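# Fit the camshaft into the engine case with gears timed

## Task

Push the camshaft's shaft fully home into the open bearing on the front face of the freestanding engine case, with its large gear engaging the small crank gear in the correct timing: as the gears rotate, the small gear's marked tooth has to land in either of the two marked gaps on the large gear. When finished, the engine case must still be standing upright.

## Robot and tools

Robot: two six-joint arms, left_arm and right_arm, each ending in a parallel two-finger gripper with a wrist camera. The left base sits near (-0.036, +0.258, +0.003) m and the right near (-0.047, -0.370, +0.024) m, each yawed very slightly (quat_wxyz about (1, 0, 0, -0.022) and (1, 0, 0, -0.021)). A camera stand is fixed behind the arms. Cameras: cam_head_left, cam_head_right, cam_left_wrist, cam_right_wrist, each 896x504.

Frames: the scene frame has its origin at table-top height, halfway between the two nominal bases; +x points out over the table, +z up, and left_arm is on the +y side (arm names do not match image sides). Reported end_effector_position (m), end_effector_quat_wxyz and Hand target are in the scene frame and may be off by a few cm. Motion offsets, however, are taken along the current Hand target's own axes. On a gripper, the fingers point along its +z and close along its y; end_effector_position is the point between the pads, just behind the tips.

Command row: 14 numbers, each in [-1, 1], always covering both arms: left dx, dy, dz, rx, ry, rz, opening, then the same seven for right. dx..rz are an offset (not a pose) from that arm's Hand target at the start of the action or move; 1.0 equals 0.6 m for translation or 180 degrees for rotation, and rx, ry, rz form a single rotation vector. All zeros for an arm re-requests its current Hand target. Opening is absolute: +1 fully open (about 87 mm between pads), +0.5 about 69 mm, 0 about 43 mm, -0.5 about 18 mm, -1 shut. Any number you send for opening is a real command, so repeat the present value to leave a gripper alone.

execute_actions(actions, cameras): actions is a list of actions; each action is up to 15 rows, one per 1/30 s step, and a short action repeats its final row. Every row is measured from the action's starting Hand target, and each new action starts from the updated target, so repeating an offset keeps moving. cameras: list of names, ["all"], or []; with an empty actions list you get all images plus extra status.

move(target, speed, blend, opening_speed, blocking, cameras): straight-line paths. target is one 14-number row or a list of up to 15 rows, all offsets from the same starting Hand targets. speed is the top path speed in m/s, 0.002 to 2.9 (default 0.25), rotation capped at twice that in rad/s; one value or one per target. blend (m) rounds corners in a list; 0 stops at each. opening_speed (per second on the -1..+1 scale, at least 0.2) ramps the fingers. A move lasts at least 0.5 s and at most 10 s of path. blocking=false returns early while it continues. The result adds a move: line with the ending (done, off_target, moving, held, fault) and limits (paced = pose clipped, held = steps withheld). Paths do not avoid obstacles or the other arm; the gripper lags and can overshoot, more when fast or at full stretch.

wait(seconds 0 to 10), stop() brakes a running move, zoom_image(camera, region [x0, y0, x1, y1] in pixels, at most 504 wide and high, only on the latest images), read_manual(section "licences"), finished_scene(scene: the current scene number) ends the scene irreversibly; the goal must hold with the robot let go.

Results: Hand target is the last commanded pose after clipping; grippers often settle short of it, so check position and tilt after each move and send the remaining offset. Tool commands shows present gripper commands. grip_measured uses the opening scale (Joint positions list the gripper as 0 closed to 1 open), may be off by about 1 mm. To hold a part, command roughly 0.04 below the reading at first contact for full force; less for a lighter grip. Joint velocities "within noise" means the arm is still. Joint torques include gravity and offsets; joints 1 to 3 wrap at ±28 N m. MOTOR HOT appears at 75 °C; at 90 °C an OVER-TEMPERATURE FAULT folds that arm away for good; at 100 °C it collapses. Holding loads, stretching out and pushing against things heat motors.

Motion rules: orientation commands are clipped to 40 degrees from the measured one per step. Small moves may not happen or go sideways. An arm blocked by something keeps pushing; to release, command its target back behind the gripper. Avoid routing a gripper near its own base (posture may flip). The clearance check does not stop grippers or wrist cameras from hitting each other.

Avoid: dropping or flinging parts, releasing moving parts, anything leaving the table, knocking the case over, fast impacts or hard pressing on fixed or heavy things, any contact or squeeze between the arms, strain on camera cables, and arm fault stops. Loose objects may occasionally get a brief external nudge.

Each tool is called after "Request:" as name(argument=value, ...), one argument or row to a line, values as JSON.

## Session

Scene 1 done.

Request:
execute_actions(
  actions=[],
)

Request:
zoom_image(
  camera="cam_head_left",
  region=[140, 230, 644, 504],
)

Scene clock: 0.00 s.
left_arm: end_effector_position=(+0.3204, +0.2587, +0.0238) grip_measured=+0.983 end_effector_quat_wxyz=(+0.514, -0.072, +0.854, -0.026) | right_arm: end_effector_position=(+0.3368, -0.3941, +0.0649) grip_measured=+0.982 end_effector_quat_wxyz=(+0.550, +0.048, +0.833, -0.023)
Joint positions: left_arm=[0.05 1.513 0.343 0.68 -0.024 -0.147 0.991] | right_arm=[0 1.564 0.406 0.753 0.054 0.038 0.991]
Joint velocities: within noise
Joint torques (N m): no reading
Heat: left arm: 26 °C; right arm: 33 °C.
Hand target: left_arm +0.3242, +0.2587, +0.0292; +0.522, -0.072, +0.850, -0.026 | right_arm +0.3410, -0.3942, +0.0721; +0.560, +0.048, +0.827, -0.023
Tool commands: left_gripper/opening=+1.0 right_gripper/opening=+1.0

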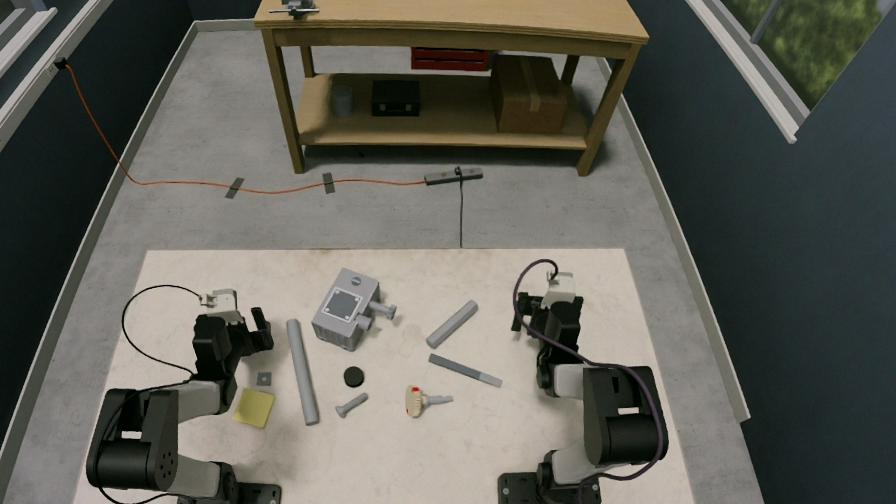

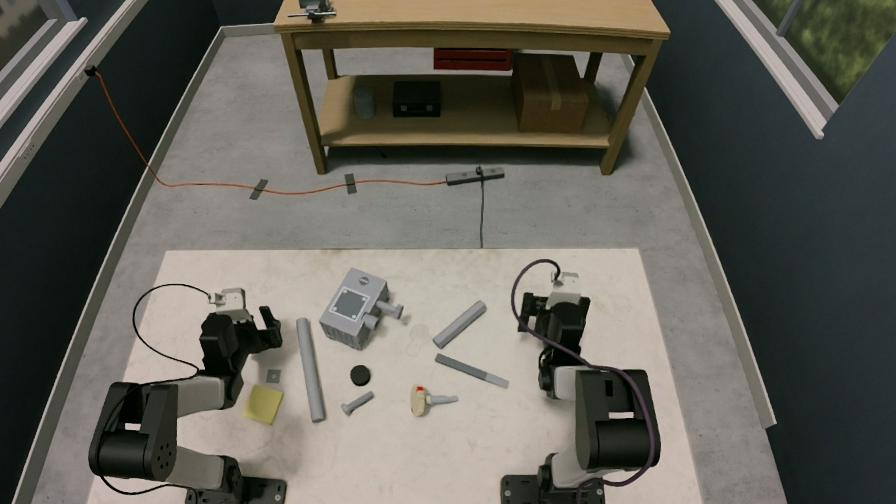

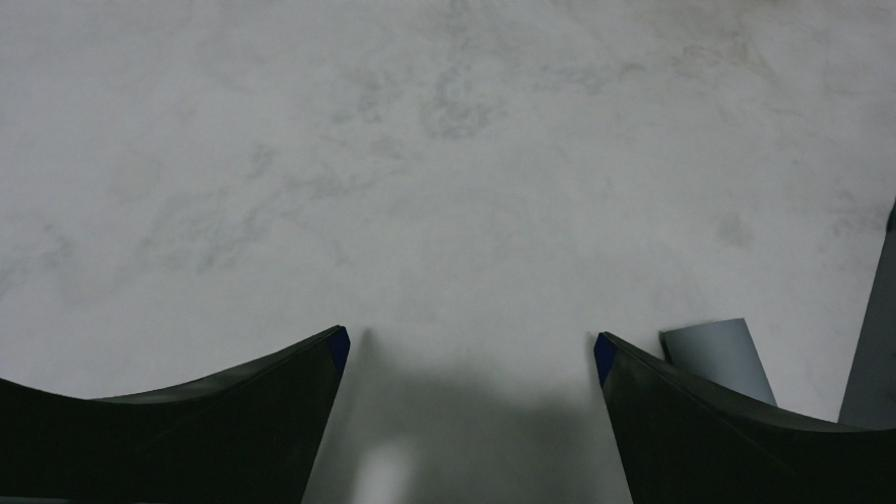

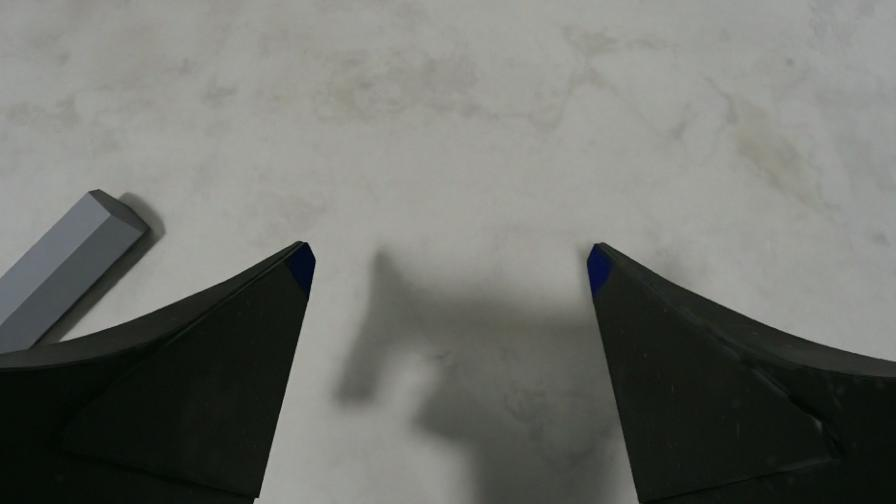

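Scaled by 1.000.

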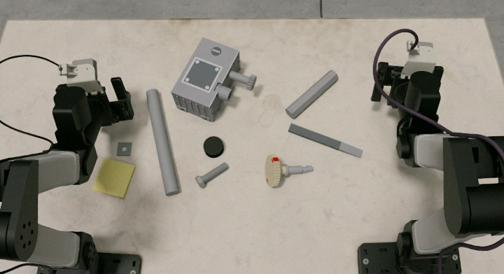

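Request:
move(
  target=[0.09,-0.36,-0.4135,0.297,0.109,0.258,0.3,0.01,0.451,-0.266,-0.384,-0.055,-0.1056,-1],
  speed=0.2,
  cameras=["all"],
)

Scene clock: 60.60 s.
left_arm: end_effector_position=(+0.0978, +0.0321, +0.1136) grip_measured=+0.300 end_effector_quat_wxyz=(+0.318, +0.492, +0.783, -0.208) | right_arm: end_effector_position=(+0.2146, -0.1187, +0.1164) grip_measured=-1.000 end_effector_quat_wxyz=(+0.526, -0.394, +0.666, +0.354)
Joint positions: left_arm=[-0.931 0.949 0.668 -0.517 0.116 0.099 0.65] | right_arm=[0.53 1.419 0.331 0.843 -0.624 -0.087 0]
Joint torques (N m): left_arm=[-0.99 -0.77 7.98 1.63 0.04 0.04] | right_arm=[0.54 -2.7 8.27 2.51 -0.12 -0.09]
Heat: left arm: 32 °C; right arm: 36 °C.
Hand target: left_arm +0.0995, +0.0298, +0.1201; +0.323, +0.495, +0.780, -0.205 | right_arm +0.2198, -0.1102, +0.1303; +0.542, -0.407, +0.643, +0.357
Off the commanded pose: left_arm 0.007 m, 1 deg | right_arm 0.017 m, 4 deg.
move: off_target (right_arm)

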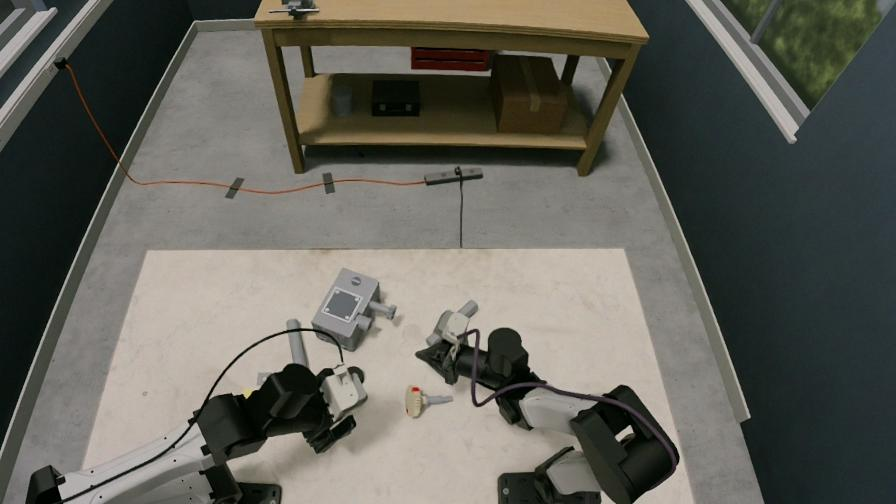

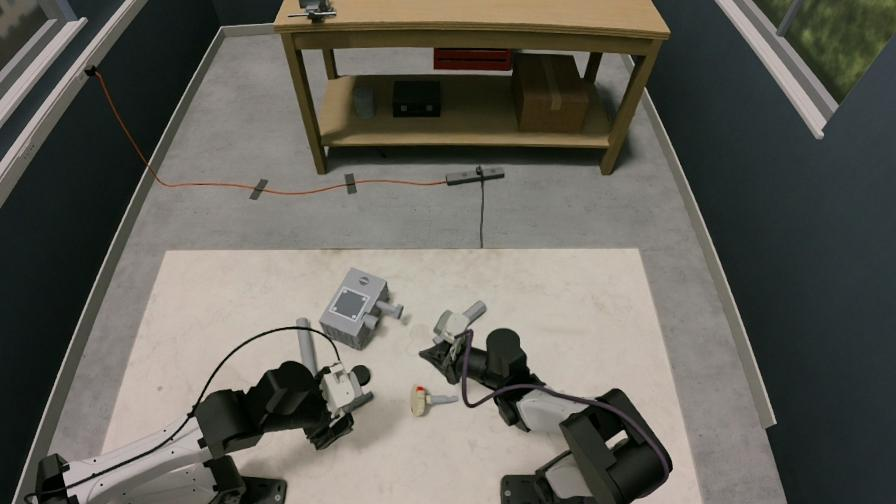

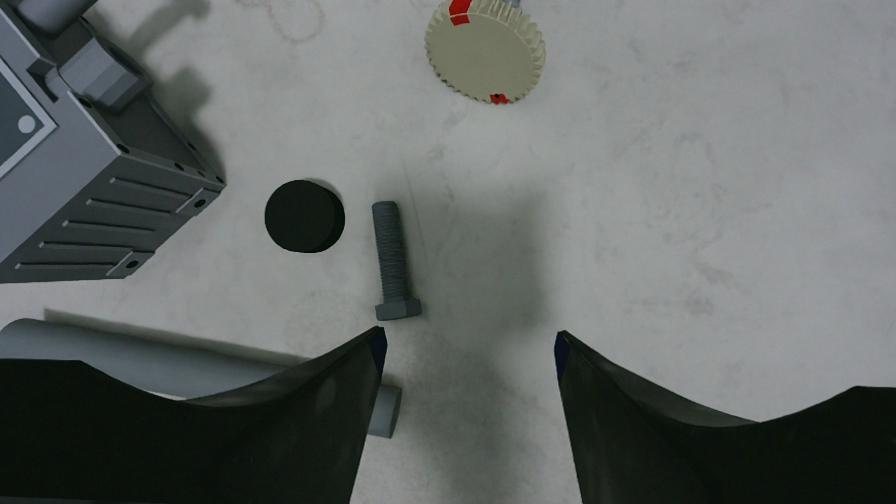

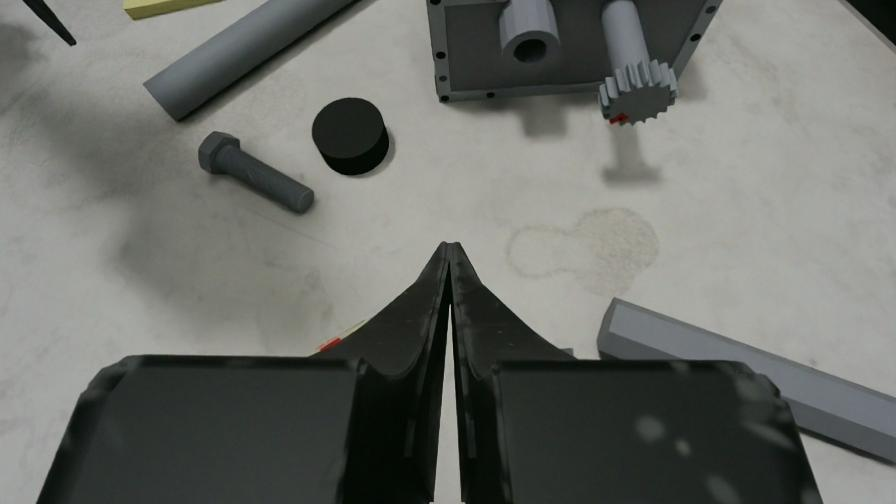

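Request:
zoom_image(
  camera="cam_right_wrist",
  region=[580, 30, 700, 150],
)

Request:
zoom_image(
  camera="cam_left_wrist",
  region=[400, 0, 580, 120],
)

Scaled by 4.200 from the camera's 896x504 image, which has a finer 1280x720 frame.

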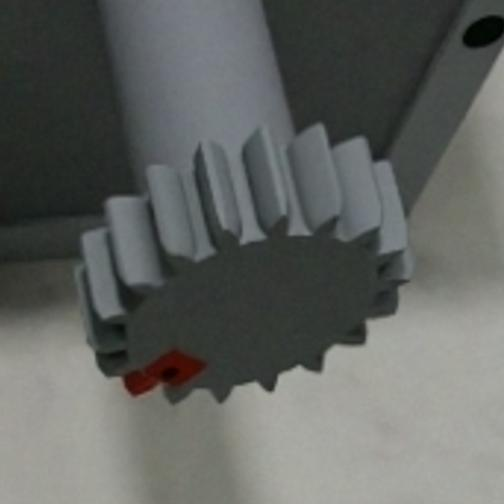

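Scaled by 2.800 from the camera's 896x504 image, which has a finer 1280x720 frame.

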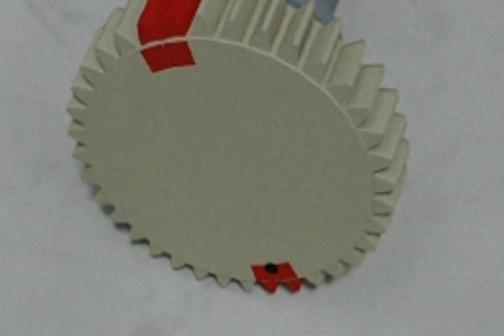

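Request:
zoom_image(
  camera="cam_head_left",
  region=[370, 360, 490, 440],
)

Request:
zoom_image(
  camera="cam_head_right",
  region=[370, 360, 490, 440],
)

Scaled by 4.200 from the camera's 896x504 image, which has a finer 1280x720 frame.

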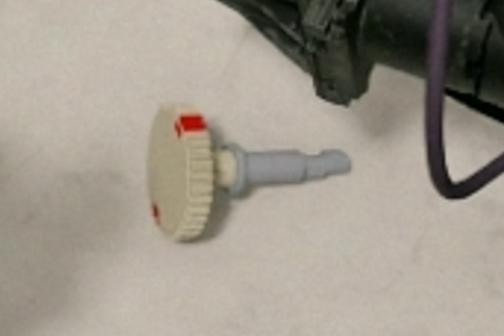

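Scaled by 4.200 from the camera's 896x504 image, which has a finer 1280x720 frame.

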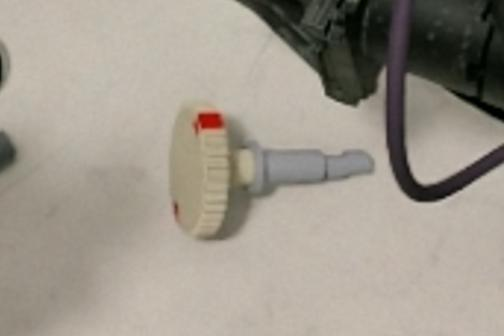

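Request:
move(
  target=[0,0,-0.12,0,0,0,0.3,-0.006,0.1327,-0.0527,0.1636,0.339,0.3375,0.2],
  speed=0.2,
  cameras=["all"],
)

Scene clock: 148.57 s.
left_arm: end_effector_position=(+0.0778, +0.0763, +0.1626) grip_measured=+0.300 end_effector_quat_wxyz=(+0.317, +0.495, +0.784, -0.200) | right_arm: end_effector_position=(+0.1323, -0.1130, +0.1324) grip_measured=+0.200 end_effector_quat_wxyz=(-0.006, -0.027, +0.987, +0.156)
Joint positions: left_arm=[-0.885 0.772 0.818 -0.858 0.135 0.143 0.65] | right_arm=[0.784 1.644 1.287 -1.015 -0.243 0.713 0.6]
Joint torques (N m): left_arm=[0.2 -0.39 7.61 1.61 0.27 0.06] | right_arm=[0.43 -4.72 9.33 0.99 -0.09 0.18]
Heat: left arm: 33 °C; right arm: 36 °C.
Hand target: left_arm +0.0779, +0.0758, +0.1711; +0.324, +0.495, +0.780, -0.205 | right_arm +0.1347, -0.1054, +0.1402; -0.004, -0.025, +0.986, +0.165
Off the commanded pose: left_arm 0.008 m, 1 deg | right_arm 0.011 m, 1 deg.
move: off_target (right_arm)

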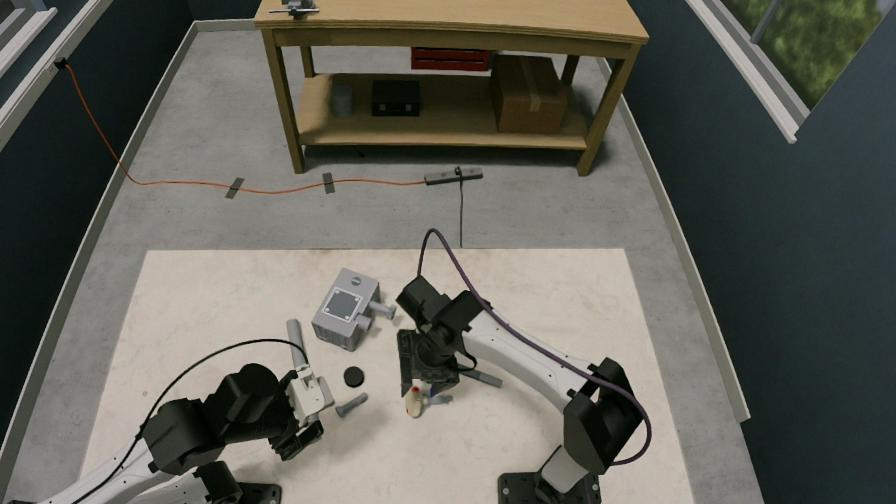

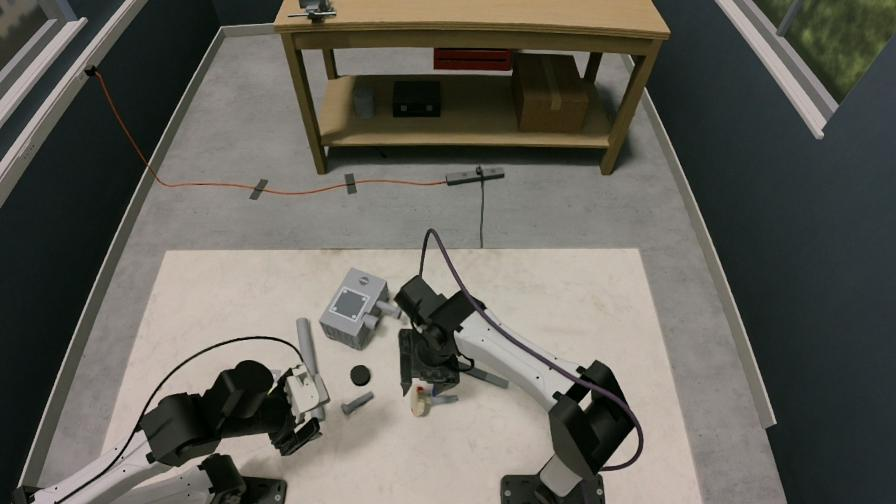

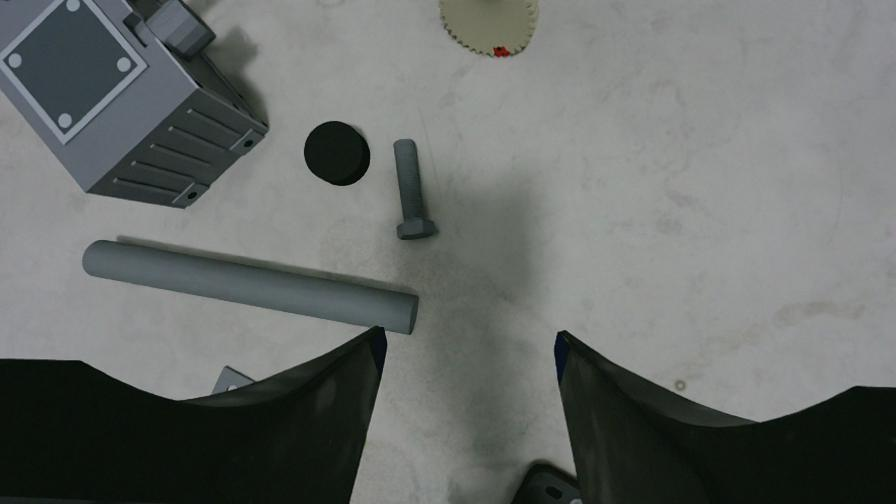

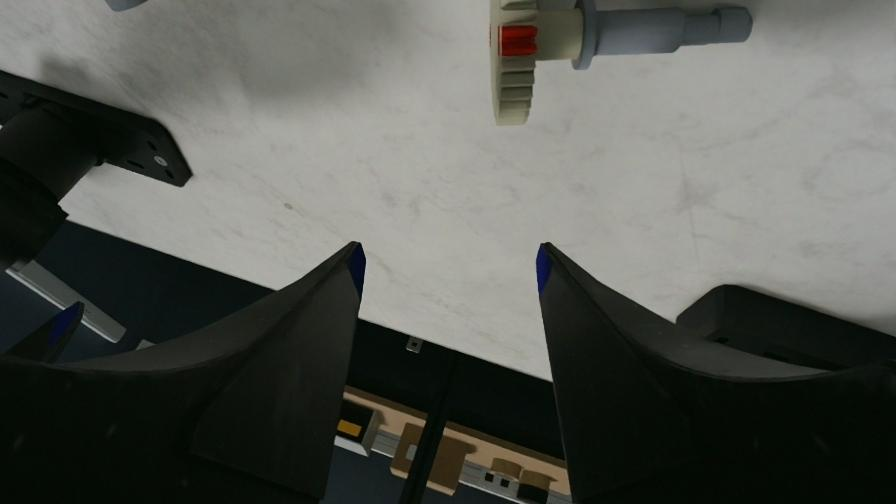

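Request:
move(
  target=[0,0,0,0,0,0,0.3,0,-0.045,0.08,0,0,0,0.2],
  speed=0.12,
  cameras=["cam_left_wrist","cam_right_wrist"],
)

Scene clock: 166.70 s.
left_arm: end_effector_position=(+0.0776, +0.0763, +0.1626) grip_measured=+0.300 end_effector_quat_wxyz=(+0.317, +0.495, +0.784, -0.200) | right_arm: end_effector_position=(+0.1340, -0.1141, +0.0886) grip_measured=+0.200 end_effector_quat_wxyz=(-0.003, -0.024, +0.987, +0.161)
Joint positions: left_arm=[-0.885 0.772 0.818 -0.859 0.136 0.143 0.65] | right_arm=[0.775 1.668 1.133 -0.825 -0.248 0.711 0.6]
Joint torques (N m): left_arm=[0.18 -0.39 7.58 1.6 0.28 0.05] | right_arm=[-0.85 -5.05 5.11 1.21 -0.08 -0.07]
Heat: left arm: 31 °C; right arm: 33 °C.
Hand target: left_arm +0.0779, +0.0759, +0.1711; +0.323, +0.495, +0.780, -0.205 | right_arm +0.1353, -0.1152, +0.0860; -0.004, -0.025, +0.986, +0.165
Off the commanded pose: left_arm 0.009 m, 1 deg | right_arm 0.003 m, 0 deg.
move: done
Images, in order (width x height): cam_left_wrist 896x504, cam_right_wrist 896x504.

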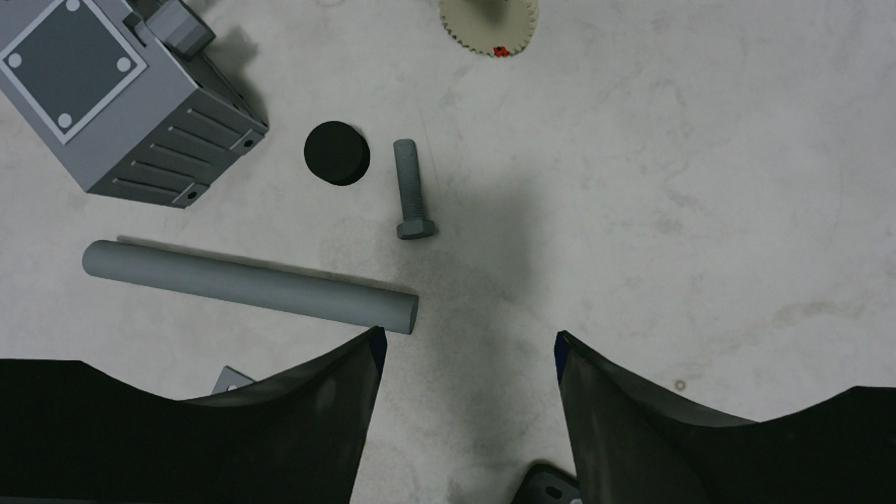

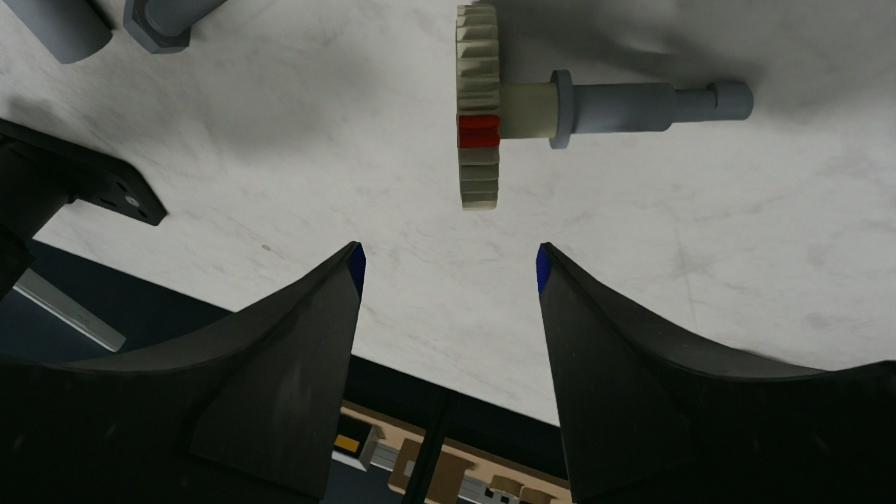

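Request:
move(
  target=[
    [0,0,0,0,0,0,0.3,0.008,-0.0167,0.0,0,0,0,0],
    [0,0,0,0,0,0,0.3,0.008,-0.0167,0.05,0,0,0,0],
  ],
  speed=0.08,
  cameras=["cam_right_wrist"],
)

Scene clock: 184.47 s.
left_arm: end_effector_position=(+0.0776, +0.0763, +0.1626) grip_measured=+0.300 end_effector_quat_wxyz=(+0.317, +0.495, +0.784, -0.200) | right_arm: end_effector_position=(+0.1334, -0.1175, +0.0572) grip_measured=+0.000 end_effector_quat_wxyz=(-0.001, -0.027, +0.986, +0.163)
Joint positions: left_arm=[-0.885 0.772 0.818 -0.859 0.136 0.143 0.65] | right_arm=[0.768 1.698 1.034 -0.693 -0.251 0.698 0.5]
Joint torques (N m): left_arm=[0.2 -0.38 7.58 1.61 0.27 0.05] | right_arm=[0.57 -4.93 5 1.21 -0.01 0.19]
Heat: left arm: 30 °C; right arm: 32 °C.
Hand target: left_arm +0.0779, +0.0759, +0.1711; +0.323, +0.495, +0.780, -0.205 | right_arm +0.1305, -0.1151, +0.0545; -0.004, -0.025, +0.986, +0.165
Off the commanded pose: left_arm 0.008 m, 1 deg | right_arm 0.005 m, 0 deg.
move: done
Images, in order (width x height): cam_right_wrist 896x504.

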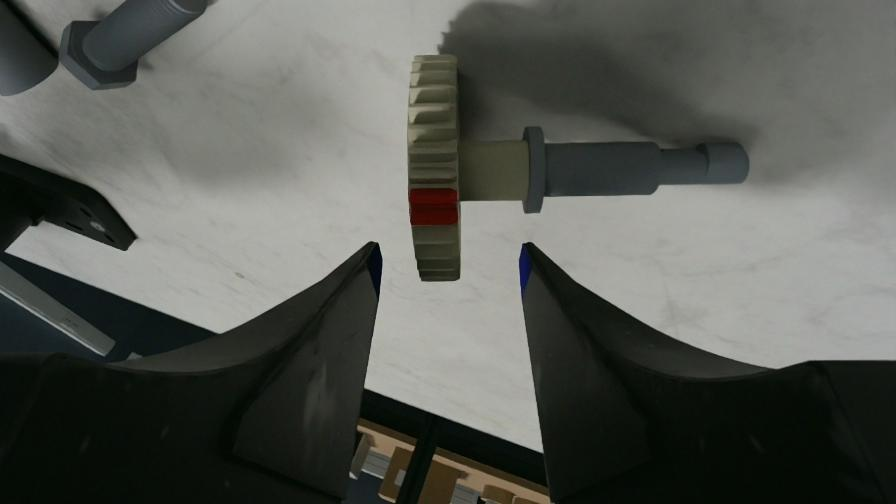

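Request:
move(
  target=[
    [0,0,0,0,0,0,0.3,0.005,0.010,-0.006,0,0,0,0],
    [0,0,0,0,0,0,0.3,0.005,0.010,-0.006,0,0,0,-0.5],
    [0,0,0,0,0,0,0.3,0.005,0.010,-0.006,0,0,0,-1],
  ],
  speed=0.08,
  opening_speed=1.0,
  cameras=["cam_right_wrist"],
)

Scene clock: 194.77 s.
left_arm: end_effector_position=(+0.0776, +0.0763, +0.1626) grip_measured=+0.300 end_effector_quat_wxyz=(+0.317, +0.495, +0.784, -0.200) | right_arm: end_effector_position=(+0.1287, -0.1135, +0.0575) grip_measured=-0.656 end_effector_quat_wxyz=(-0.004, -0.027, +0.986, +0.163)
Joint positions: left_arm=[-0.885 0.772 0.818 -0.859 0.136 0.143 0.65] | right_arm=[0.786 1.698 1.034 -0.693 -0.251 0.717 0.172]
Joint torques (N m): left_arm=[0.2 -0.36 7.6 1.6 0.28 0.06] | right_arm=[0.47 -5.6 6.22 1.05 -0.01 0.17]
Heat: left arm: 30 °C; right arm: 31 °C.
Hand target: left_arm +0.0779, +0.0759, +0.1711; +0.323, +0.495, +0.780, -0.205 | right_arm +0.1272, -0.1107, +0.0598; -0.004, -0.025, +0.986, +0.165
Off the commanded pose: left_arm 0.008 m, 1 deg | right_arm 0.004 m, 0 deg.
move: done
Images, in order (width x height): cam_right_wrist 896x504.

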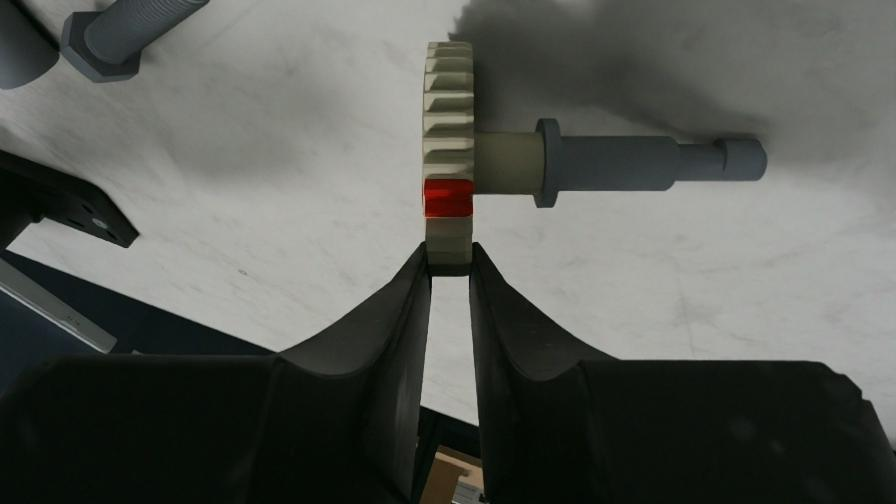

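Request:
move(
  target=[
    [0,0,-0.13,0,0,0,-1,0,0.0217,-0.063,0,0,0,-1],
    [0,0,-0.13,0,0,0,-1,-0.0762,0.0607,-0.0495,0,0.277,-0.803,-1],
  ],
  speed=[0.12,0.25],
  cameras=["all"],
)

Scene clock: 232.03 s.
left_arm: end_effector_position=(+0.0558, +0.1252, +0.2211) grip_measured=-1.000 end_effector_quat_wxyz=(+0.321, +0.494, +0.783, -0.201) | right_arm: end_effector_position=(+0.1740, -0.0813, +0.0868) grip_measured=-0.656 end_effector_quat_wxyz=(+0.154, +0.963, -0.218, -0.036)
Joint positions: left_arm=[-0.717 0.686 1.066 -1.208 0.251 0.267 0] | right_arm=[1.086 2.24 1.917 -1.564 0.023 -1.649 0.172]
Joint torques (N m): left_arm=[0.23 1.17 6.34 1.58 0.33 0.05] | right_arm=[0.43 -10.89 4.52 -0.29 0.16 -0.12]
Heat: left arm: 31 °C; right arm: 32 °C.
Hand target: left_arm +0.0544, +0.1258, +0.2262; +0.323, +0.495, +0.780, -0.205 | right_arm +0.1716, -0.0838, +0.0998; +0.161, +0.964, -0.207, -0.034
Off the commanded pose: left_arm 0.005 m, 1 deg | right_arm 0.013 m, 2 deg.
joint sent to its limit (right arm) — joint 4 (wrist pitch), lower limit. The joint targets still meet the commanded pose.
move: off_target (right_arm)

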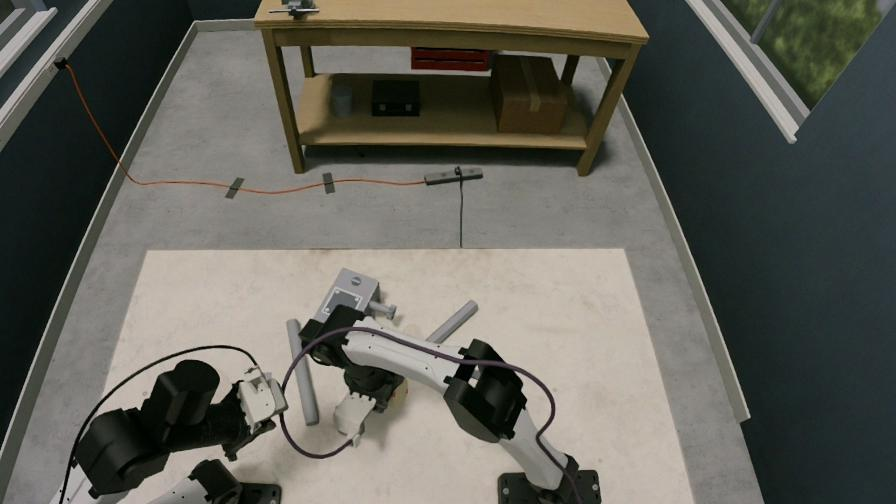

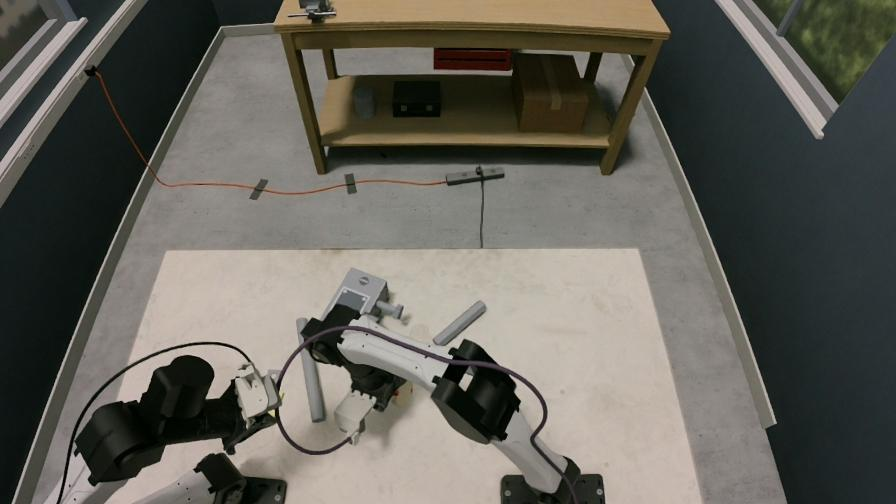

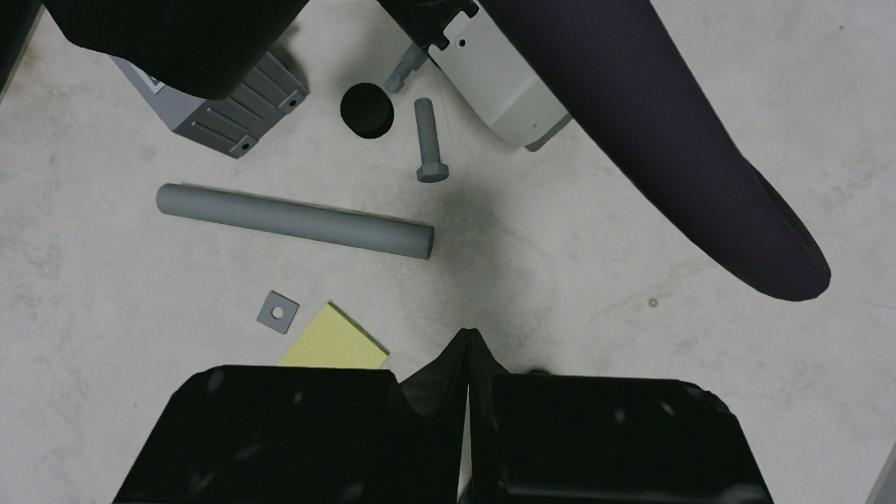

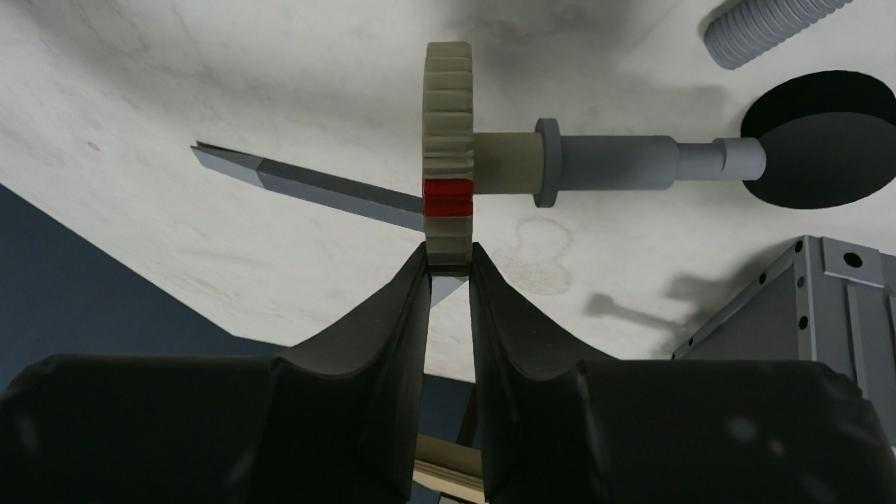

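Request:
move(
  target=[0,0,0,0,0,0,-1,0,0.0313,0.06,0,0,0,-1],
  speed=0.08,
  cameras=["all"],
)

Scene clock: 243.10 s.
left_arm: end_effector_position=(+0.0558, +0.1252, +0.2211) grip_measured=-1.000 end_effector_quat_wxyz=(+0.321, +0.494, +0.783, -0.201) | right_arm: end_effector_position=(+0.1574, -0.1100, +0.0605) grip_measured=-0.656 end_effector_quat_wxyz=(+0.174, +0.960, -0.213, -0.043)
Joint positions: left_arm=[-0.717 0.686 1.066 -1.208 0.251 0.267 0] | right_arm=[1.086 2.164 1.674 -1.441 0.023 -1.656 0.172]
Joint torques (N m): left_arm=[0.23 1.16 6.34 1.58 0.33 0.05] | right_arm=[-0.18 -10.63 4.21 -0.21 0.16 -0.09]
Heat: left arm: 31 °C; right arm: 37 °C.
Hand target: left_arm +0.0544, +0.1258, +0.2262; +0.323, +0.495, +0.780, -0.205 | right_arm +0.1596, -0.1107, +0.0719; +0.161, +0.964, -0.207, -0.034
Off the commanded pose: left_arm 0.005 m, 1 deg | right_arm 0.012 m, 2 deg.
move: off_target (right_arm)

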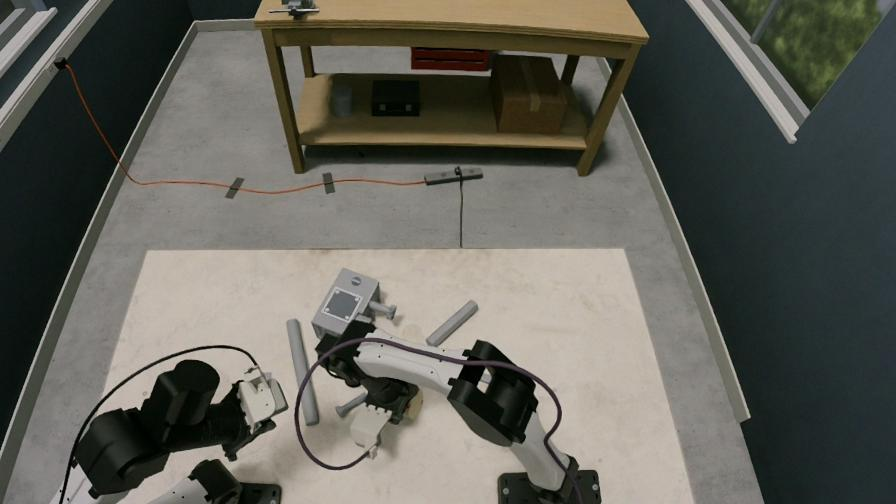

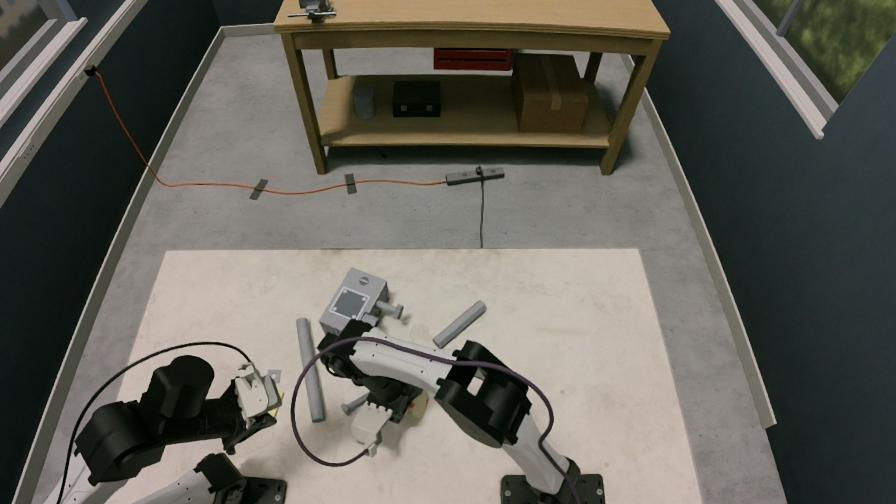

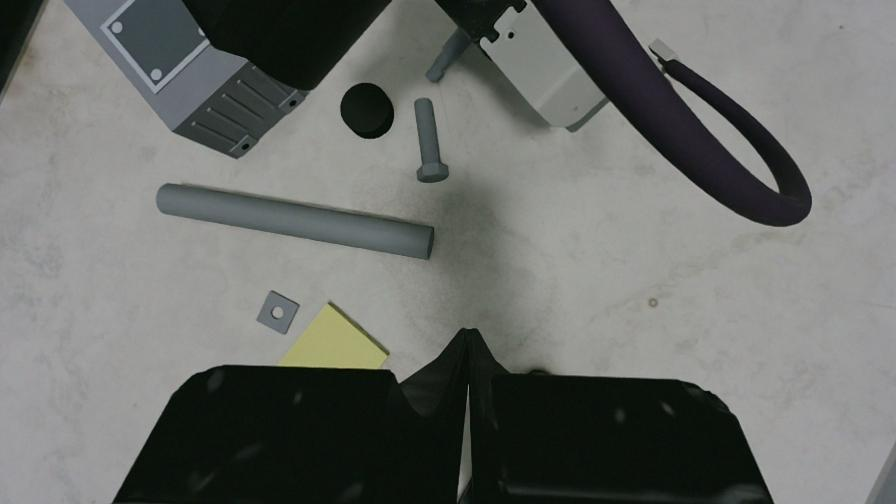

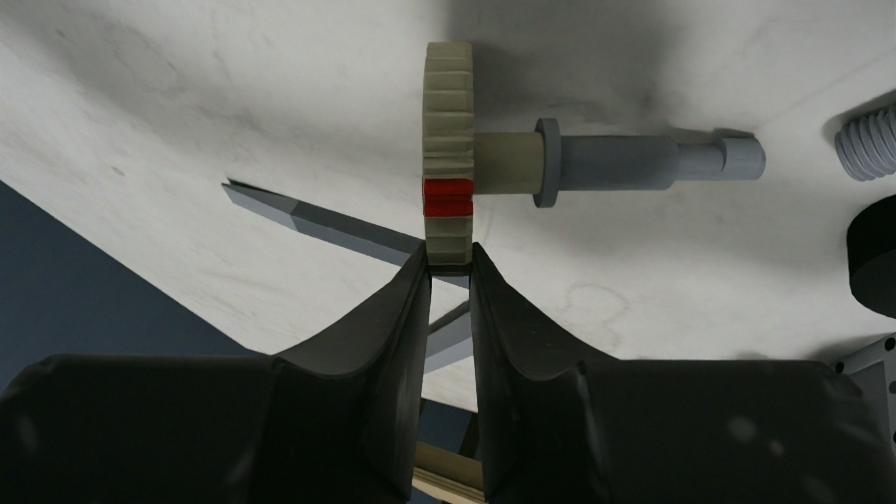

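Request:
move(
  target=[
    [0,0,0,0,0,0,-1,0,0,0.008,0,0,0,-1],
    [0,0,0,0,0,0,-1,0,0,0.008,0,0,0,-0.5],
    [0,0,0,0,0,0,-1,0,0,0.008,0,0,0,0],
    [0,0,0,0,0,0,-1,0,0,-0.12,0,0,0,0],
  ],
  speed=0.06,
  opening_speed=0.8,
  cameras=["cam_right_wrist","cam_head_left"],
)

Scene clock: 253.20 s.
left_arm: end_effector_position=(+0.0558, +0.1252, +0.2211) grip_measured=-1.000 end_effector_quat_wxyz=(+0.321, +0.494, +0.783, -0.201) | right_arm: end_effector_position=(+0.1679, -0.0950, +0.1233) grip_measured=+0.000 end_effector_quat_wxyz=(+0.125, +0.969, -0.213, -0.019)
Joint positions: left_arm=[-0.717 0.686 1.066 -1.208 0.251 0.267 0] | right_arm=[1.09 2.092 1.842 -1.571 0.04 -1.657 0.5]
Joint torques (N m): left_arm=[0.18 1.17 6.34 1.57 0.33 0.05] | right_arm=[0.64 -9.63 8.09 -0.06 0.1 -0.06]
Heat: left arm: 32 °C; right arm: 38 °C.
Hand target: left_arm +0.0544, +0.1258, +0.2262; +0.323, +0.495, +0.780, -0.205 | right_arm +0.1691, -0.0893, +0.1399; +0.161, +0.964, -0.207, -0.034
Off the commanded pose: left_arm 0.005 m, 1 deg | right_arm 0.018 m, 5 deg.
joint sent to its limit (right arm) — joint 4 (wrist pitch), lower limit. The joint targets are off in orientation, not in position.
move: off_target (right_arm)
Images, in order (width x height): cam_head_left 896x504, cam_right_wrist 896x504.

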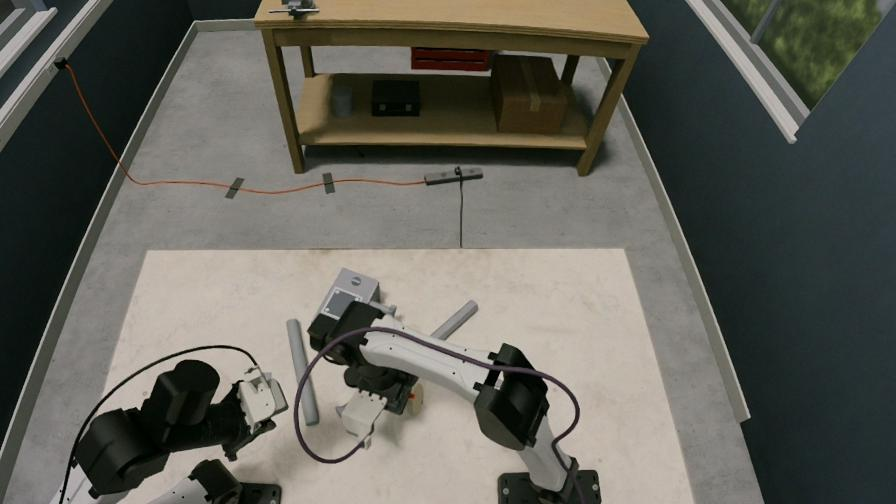

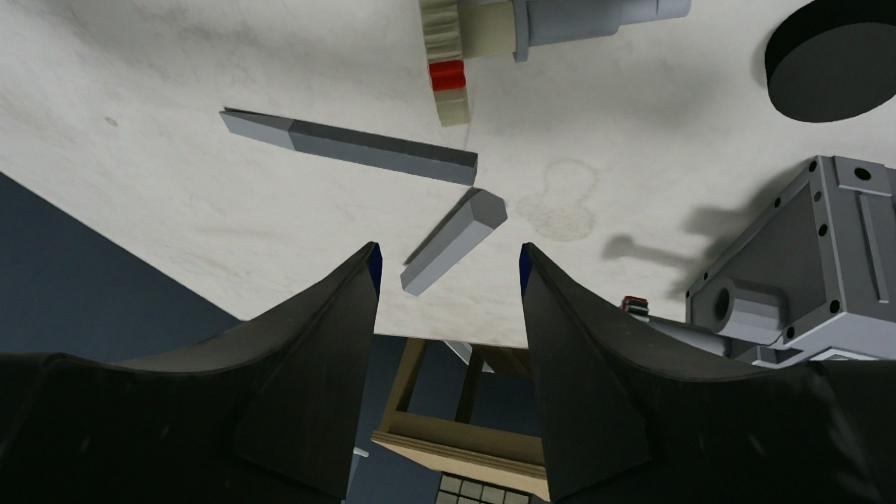

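Request:
move(
  target=[
    [0,0,0,0,0,0,0.3,0,0.032,-0.094,0,0,0,0],
    [0,0,0,0,0,0,0.3,0.165,0.239,-0.023,0.4225,-0.4298,0.362,-1],
  ],
  speed=0.2,
  blend=[0.02,0],
  cameras=["all"],
)

Scene clock: 287.60 s.
left_arm: end_effector_position=(+0.0558, +0.1252, +0.2211) grip_measured=+0.300 end_effector_quat_wxyz=(+0.321, +0.494, +0.783, -0.201) | right_arm: end_effector_position=(+0.2068, -0.2486, +0.1986) grip_measured=-1.000 end_effector_quat_wxyz=(+0.536, -0.406, +0.648, +0.357)
Joint positions: left_arm=[-0.717 0.686 1.066 -1.208 0.251 0.267 0.65] | right_arm=[-0.117 1.013 0.566 -0.135 -1.257 -0.531 0]
Joint torques (N m): left_arm=[0.2 1.18 6.38 1.58 0.33 0.05] | right_arm=[-0.79 -2.29 5.55 2 -0.32 0.12]
Heat: left arm: 32 °C; right arm: 37 °C.
Hand target: left_arm +0.0544, +0.1258, +0.2262; +0.323, +0.495, +0.780, -0.205 | right_arm +0.2056, -0.2493, +0.1997; +0.542, -0.407, +0.643, +0.357
Off the commanded pose: left_arm 0.005 m, 1 deg | right_arm 0.002 m, 1 deg.
move: done; blend cut to 0 m at target 1

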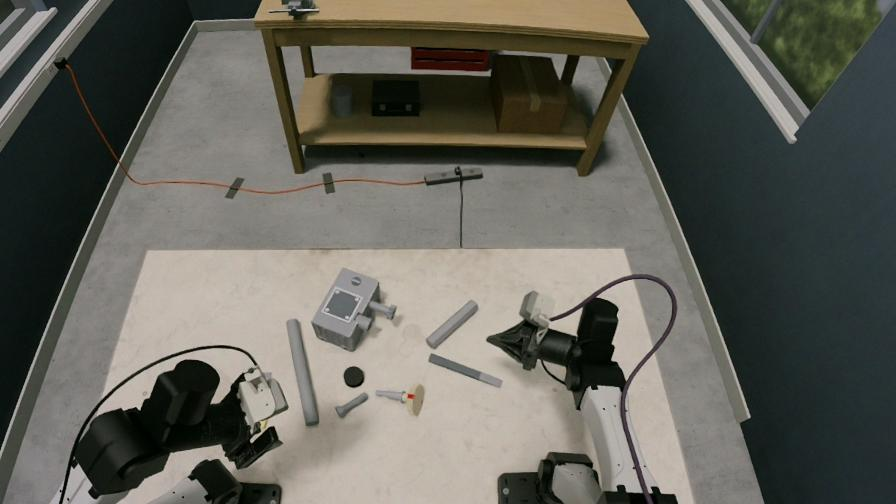

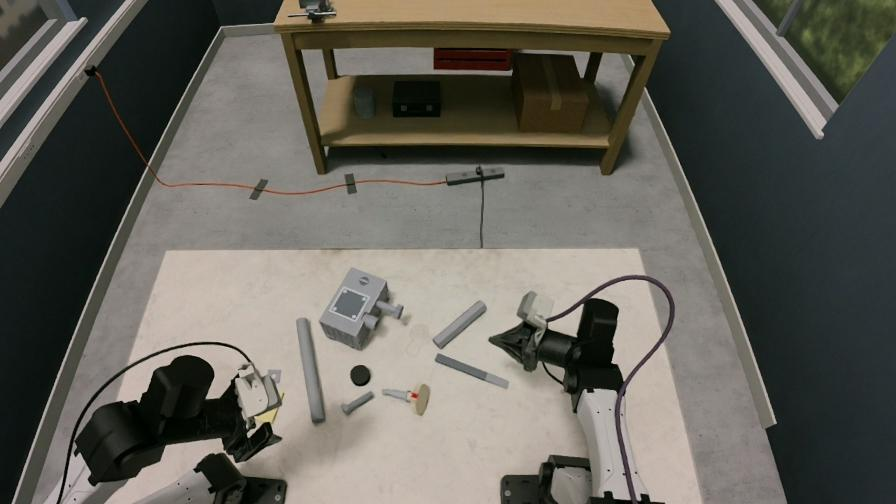

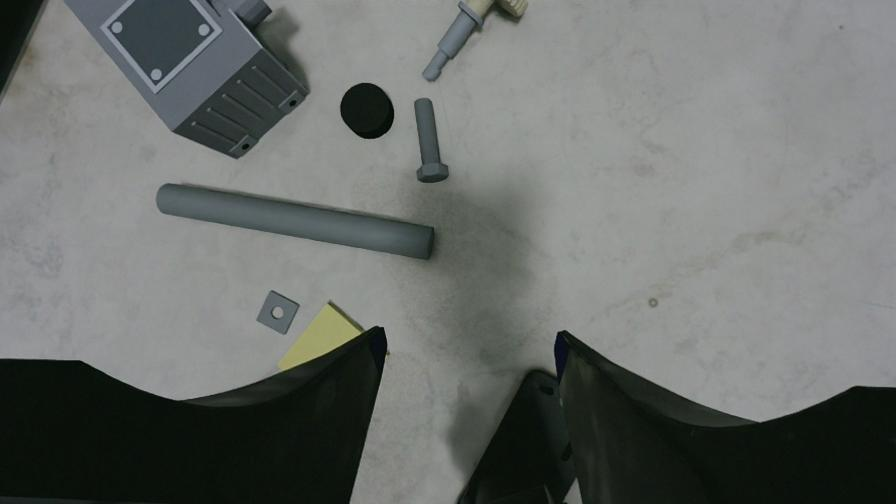

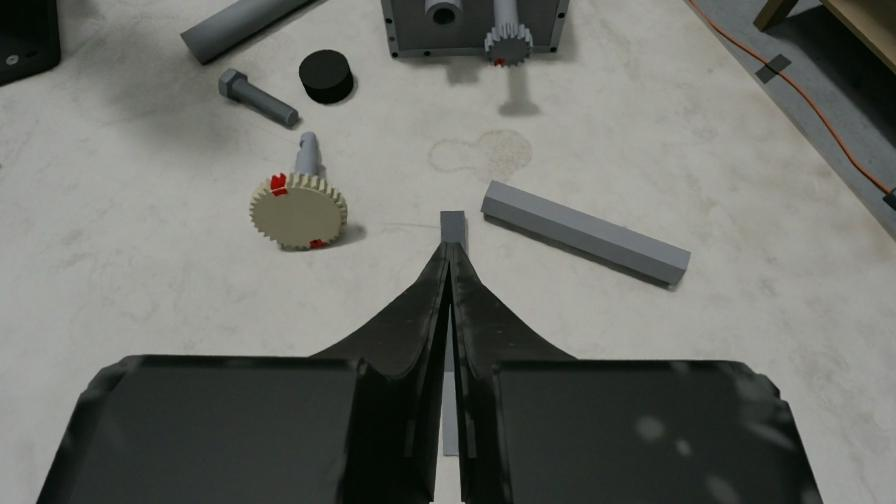

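Request:
zoom_image(
  camera="cam_right_wrist",
  region=[230, 150, 370, 270],
)

Request:
zoom_image(
  camera="cam_right_wrist",
  region=[470, 10, 550, 80],
)

Scaled by 3.600 from the camera's 896x504 image, which has a finer 1280x720 frame.

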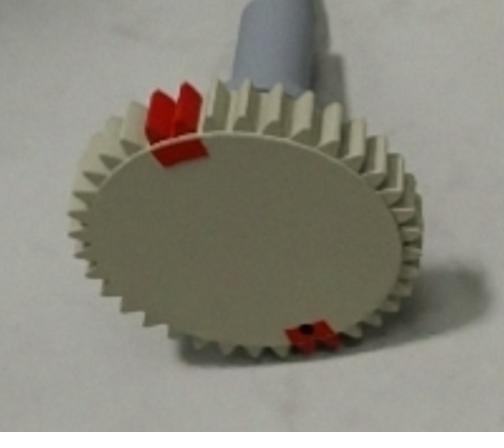

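Scaled by 6.300 from the camera's 896x504 image, which has a finer 1280x720 frame.

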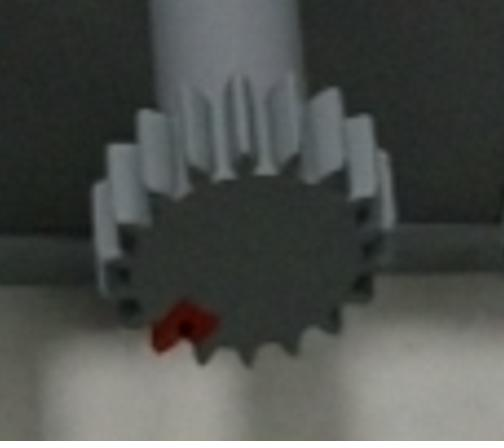

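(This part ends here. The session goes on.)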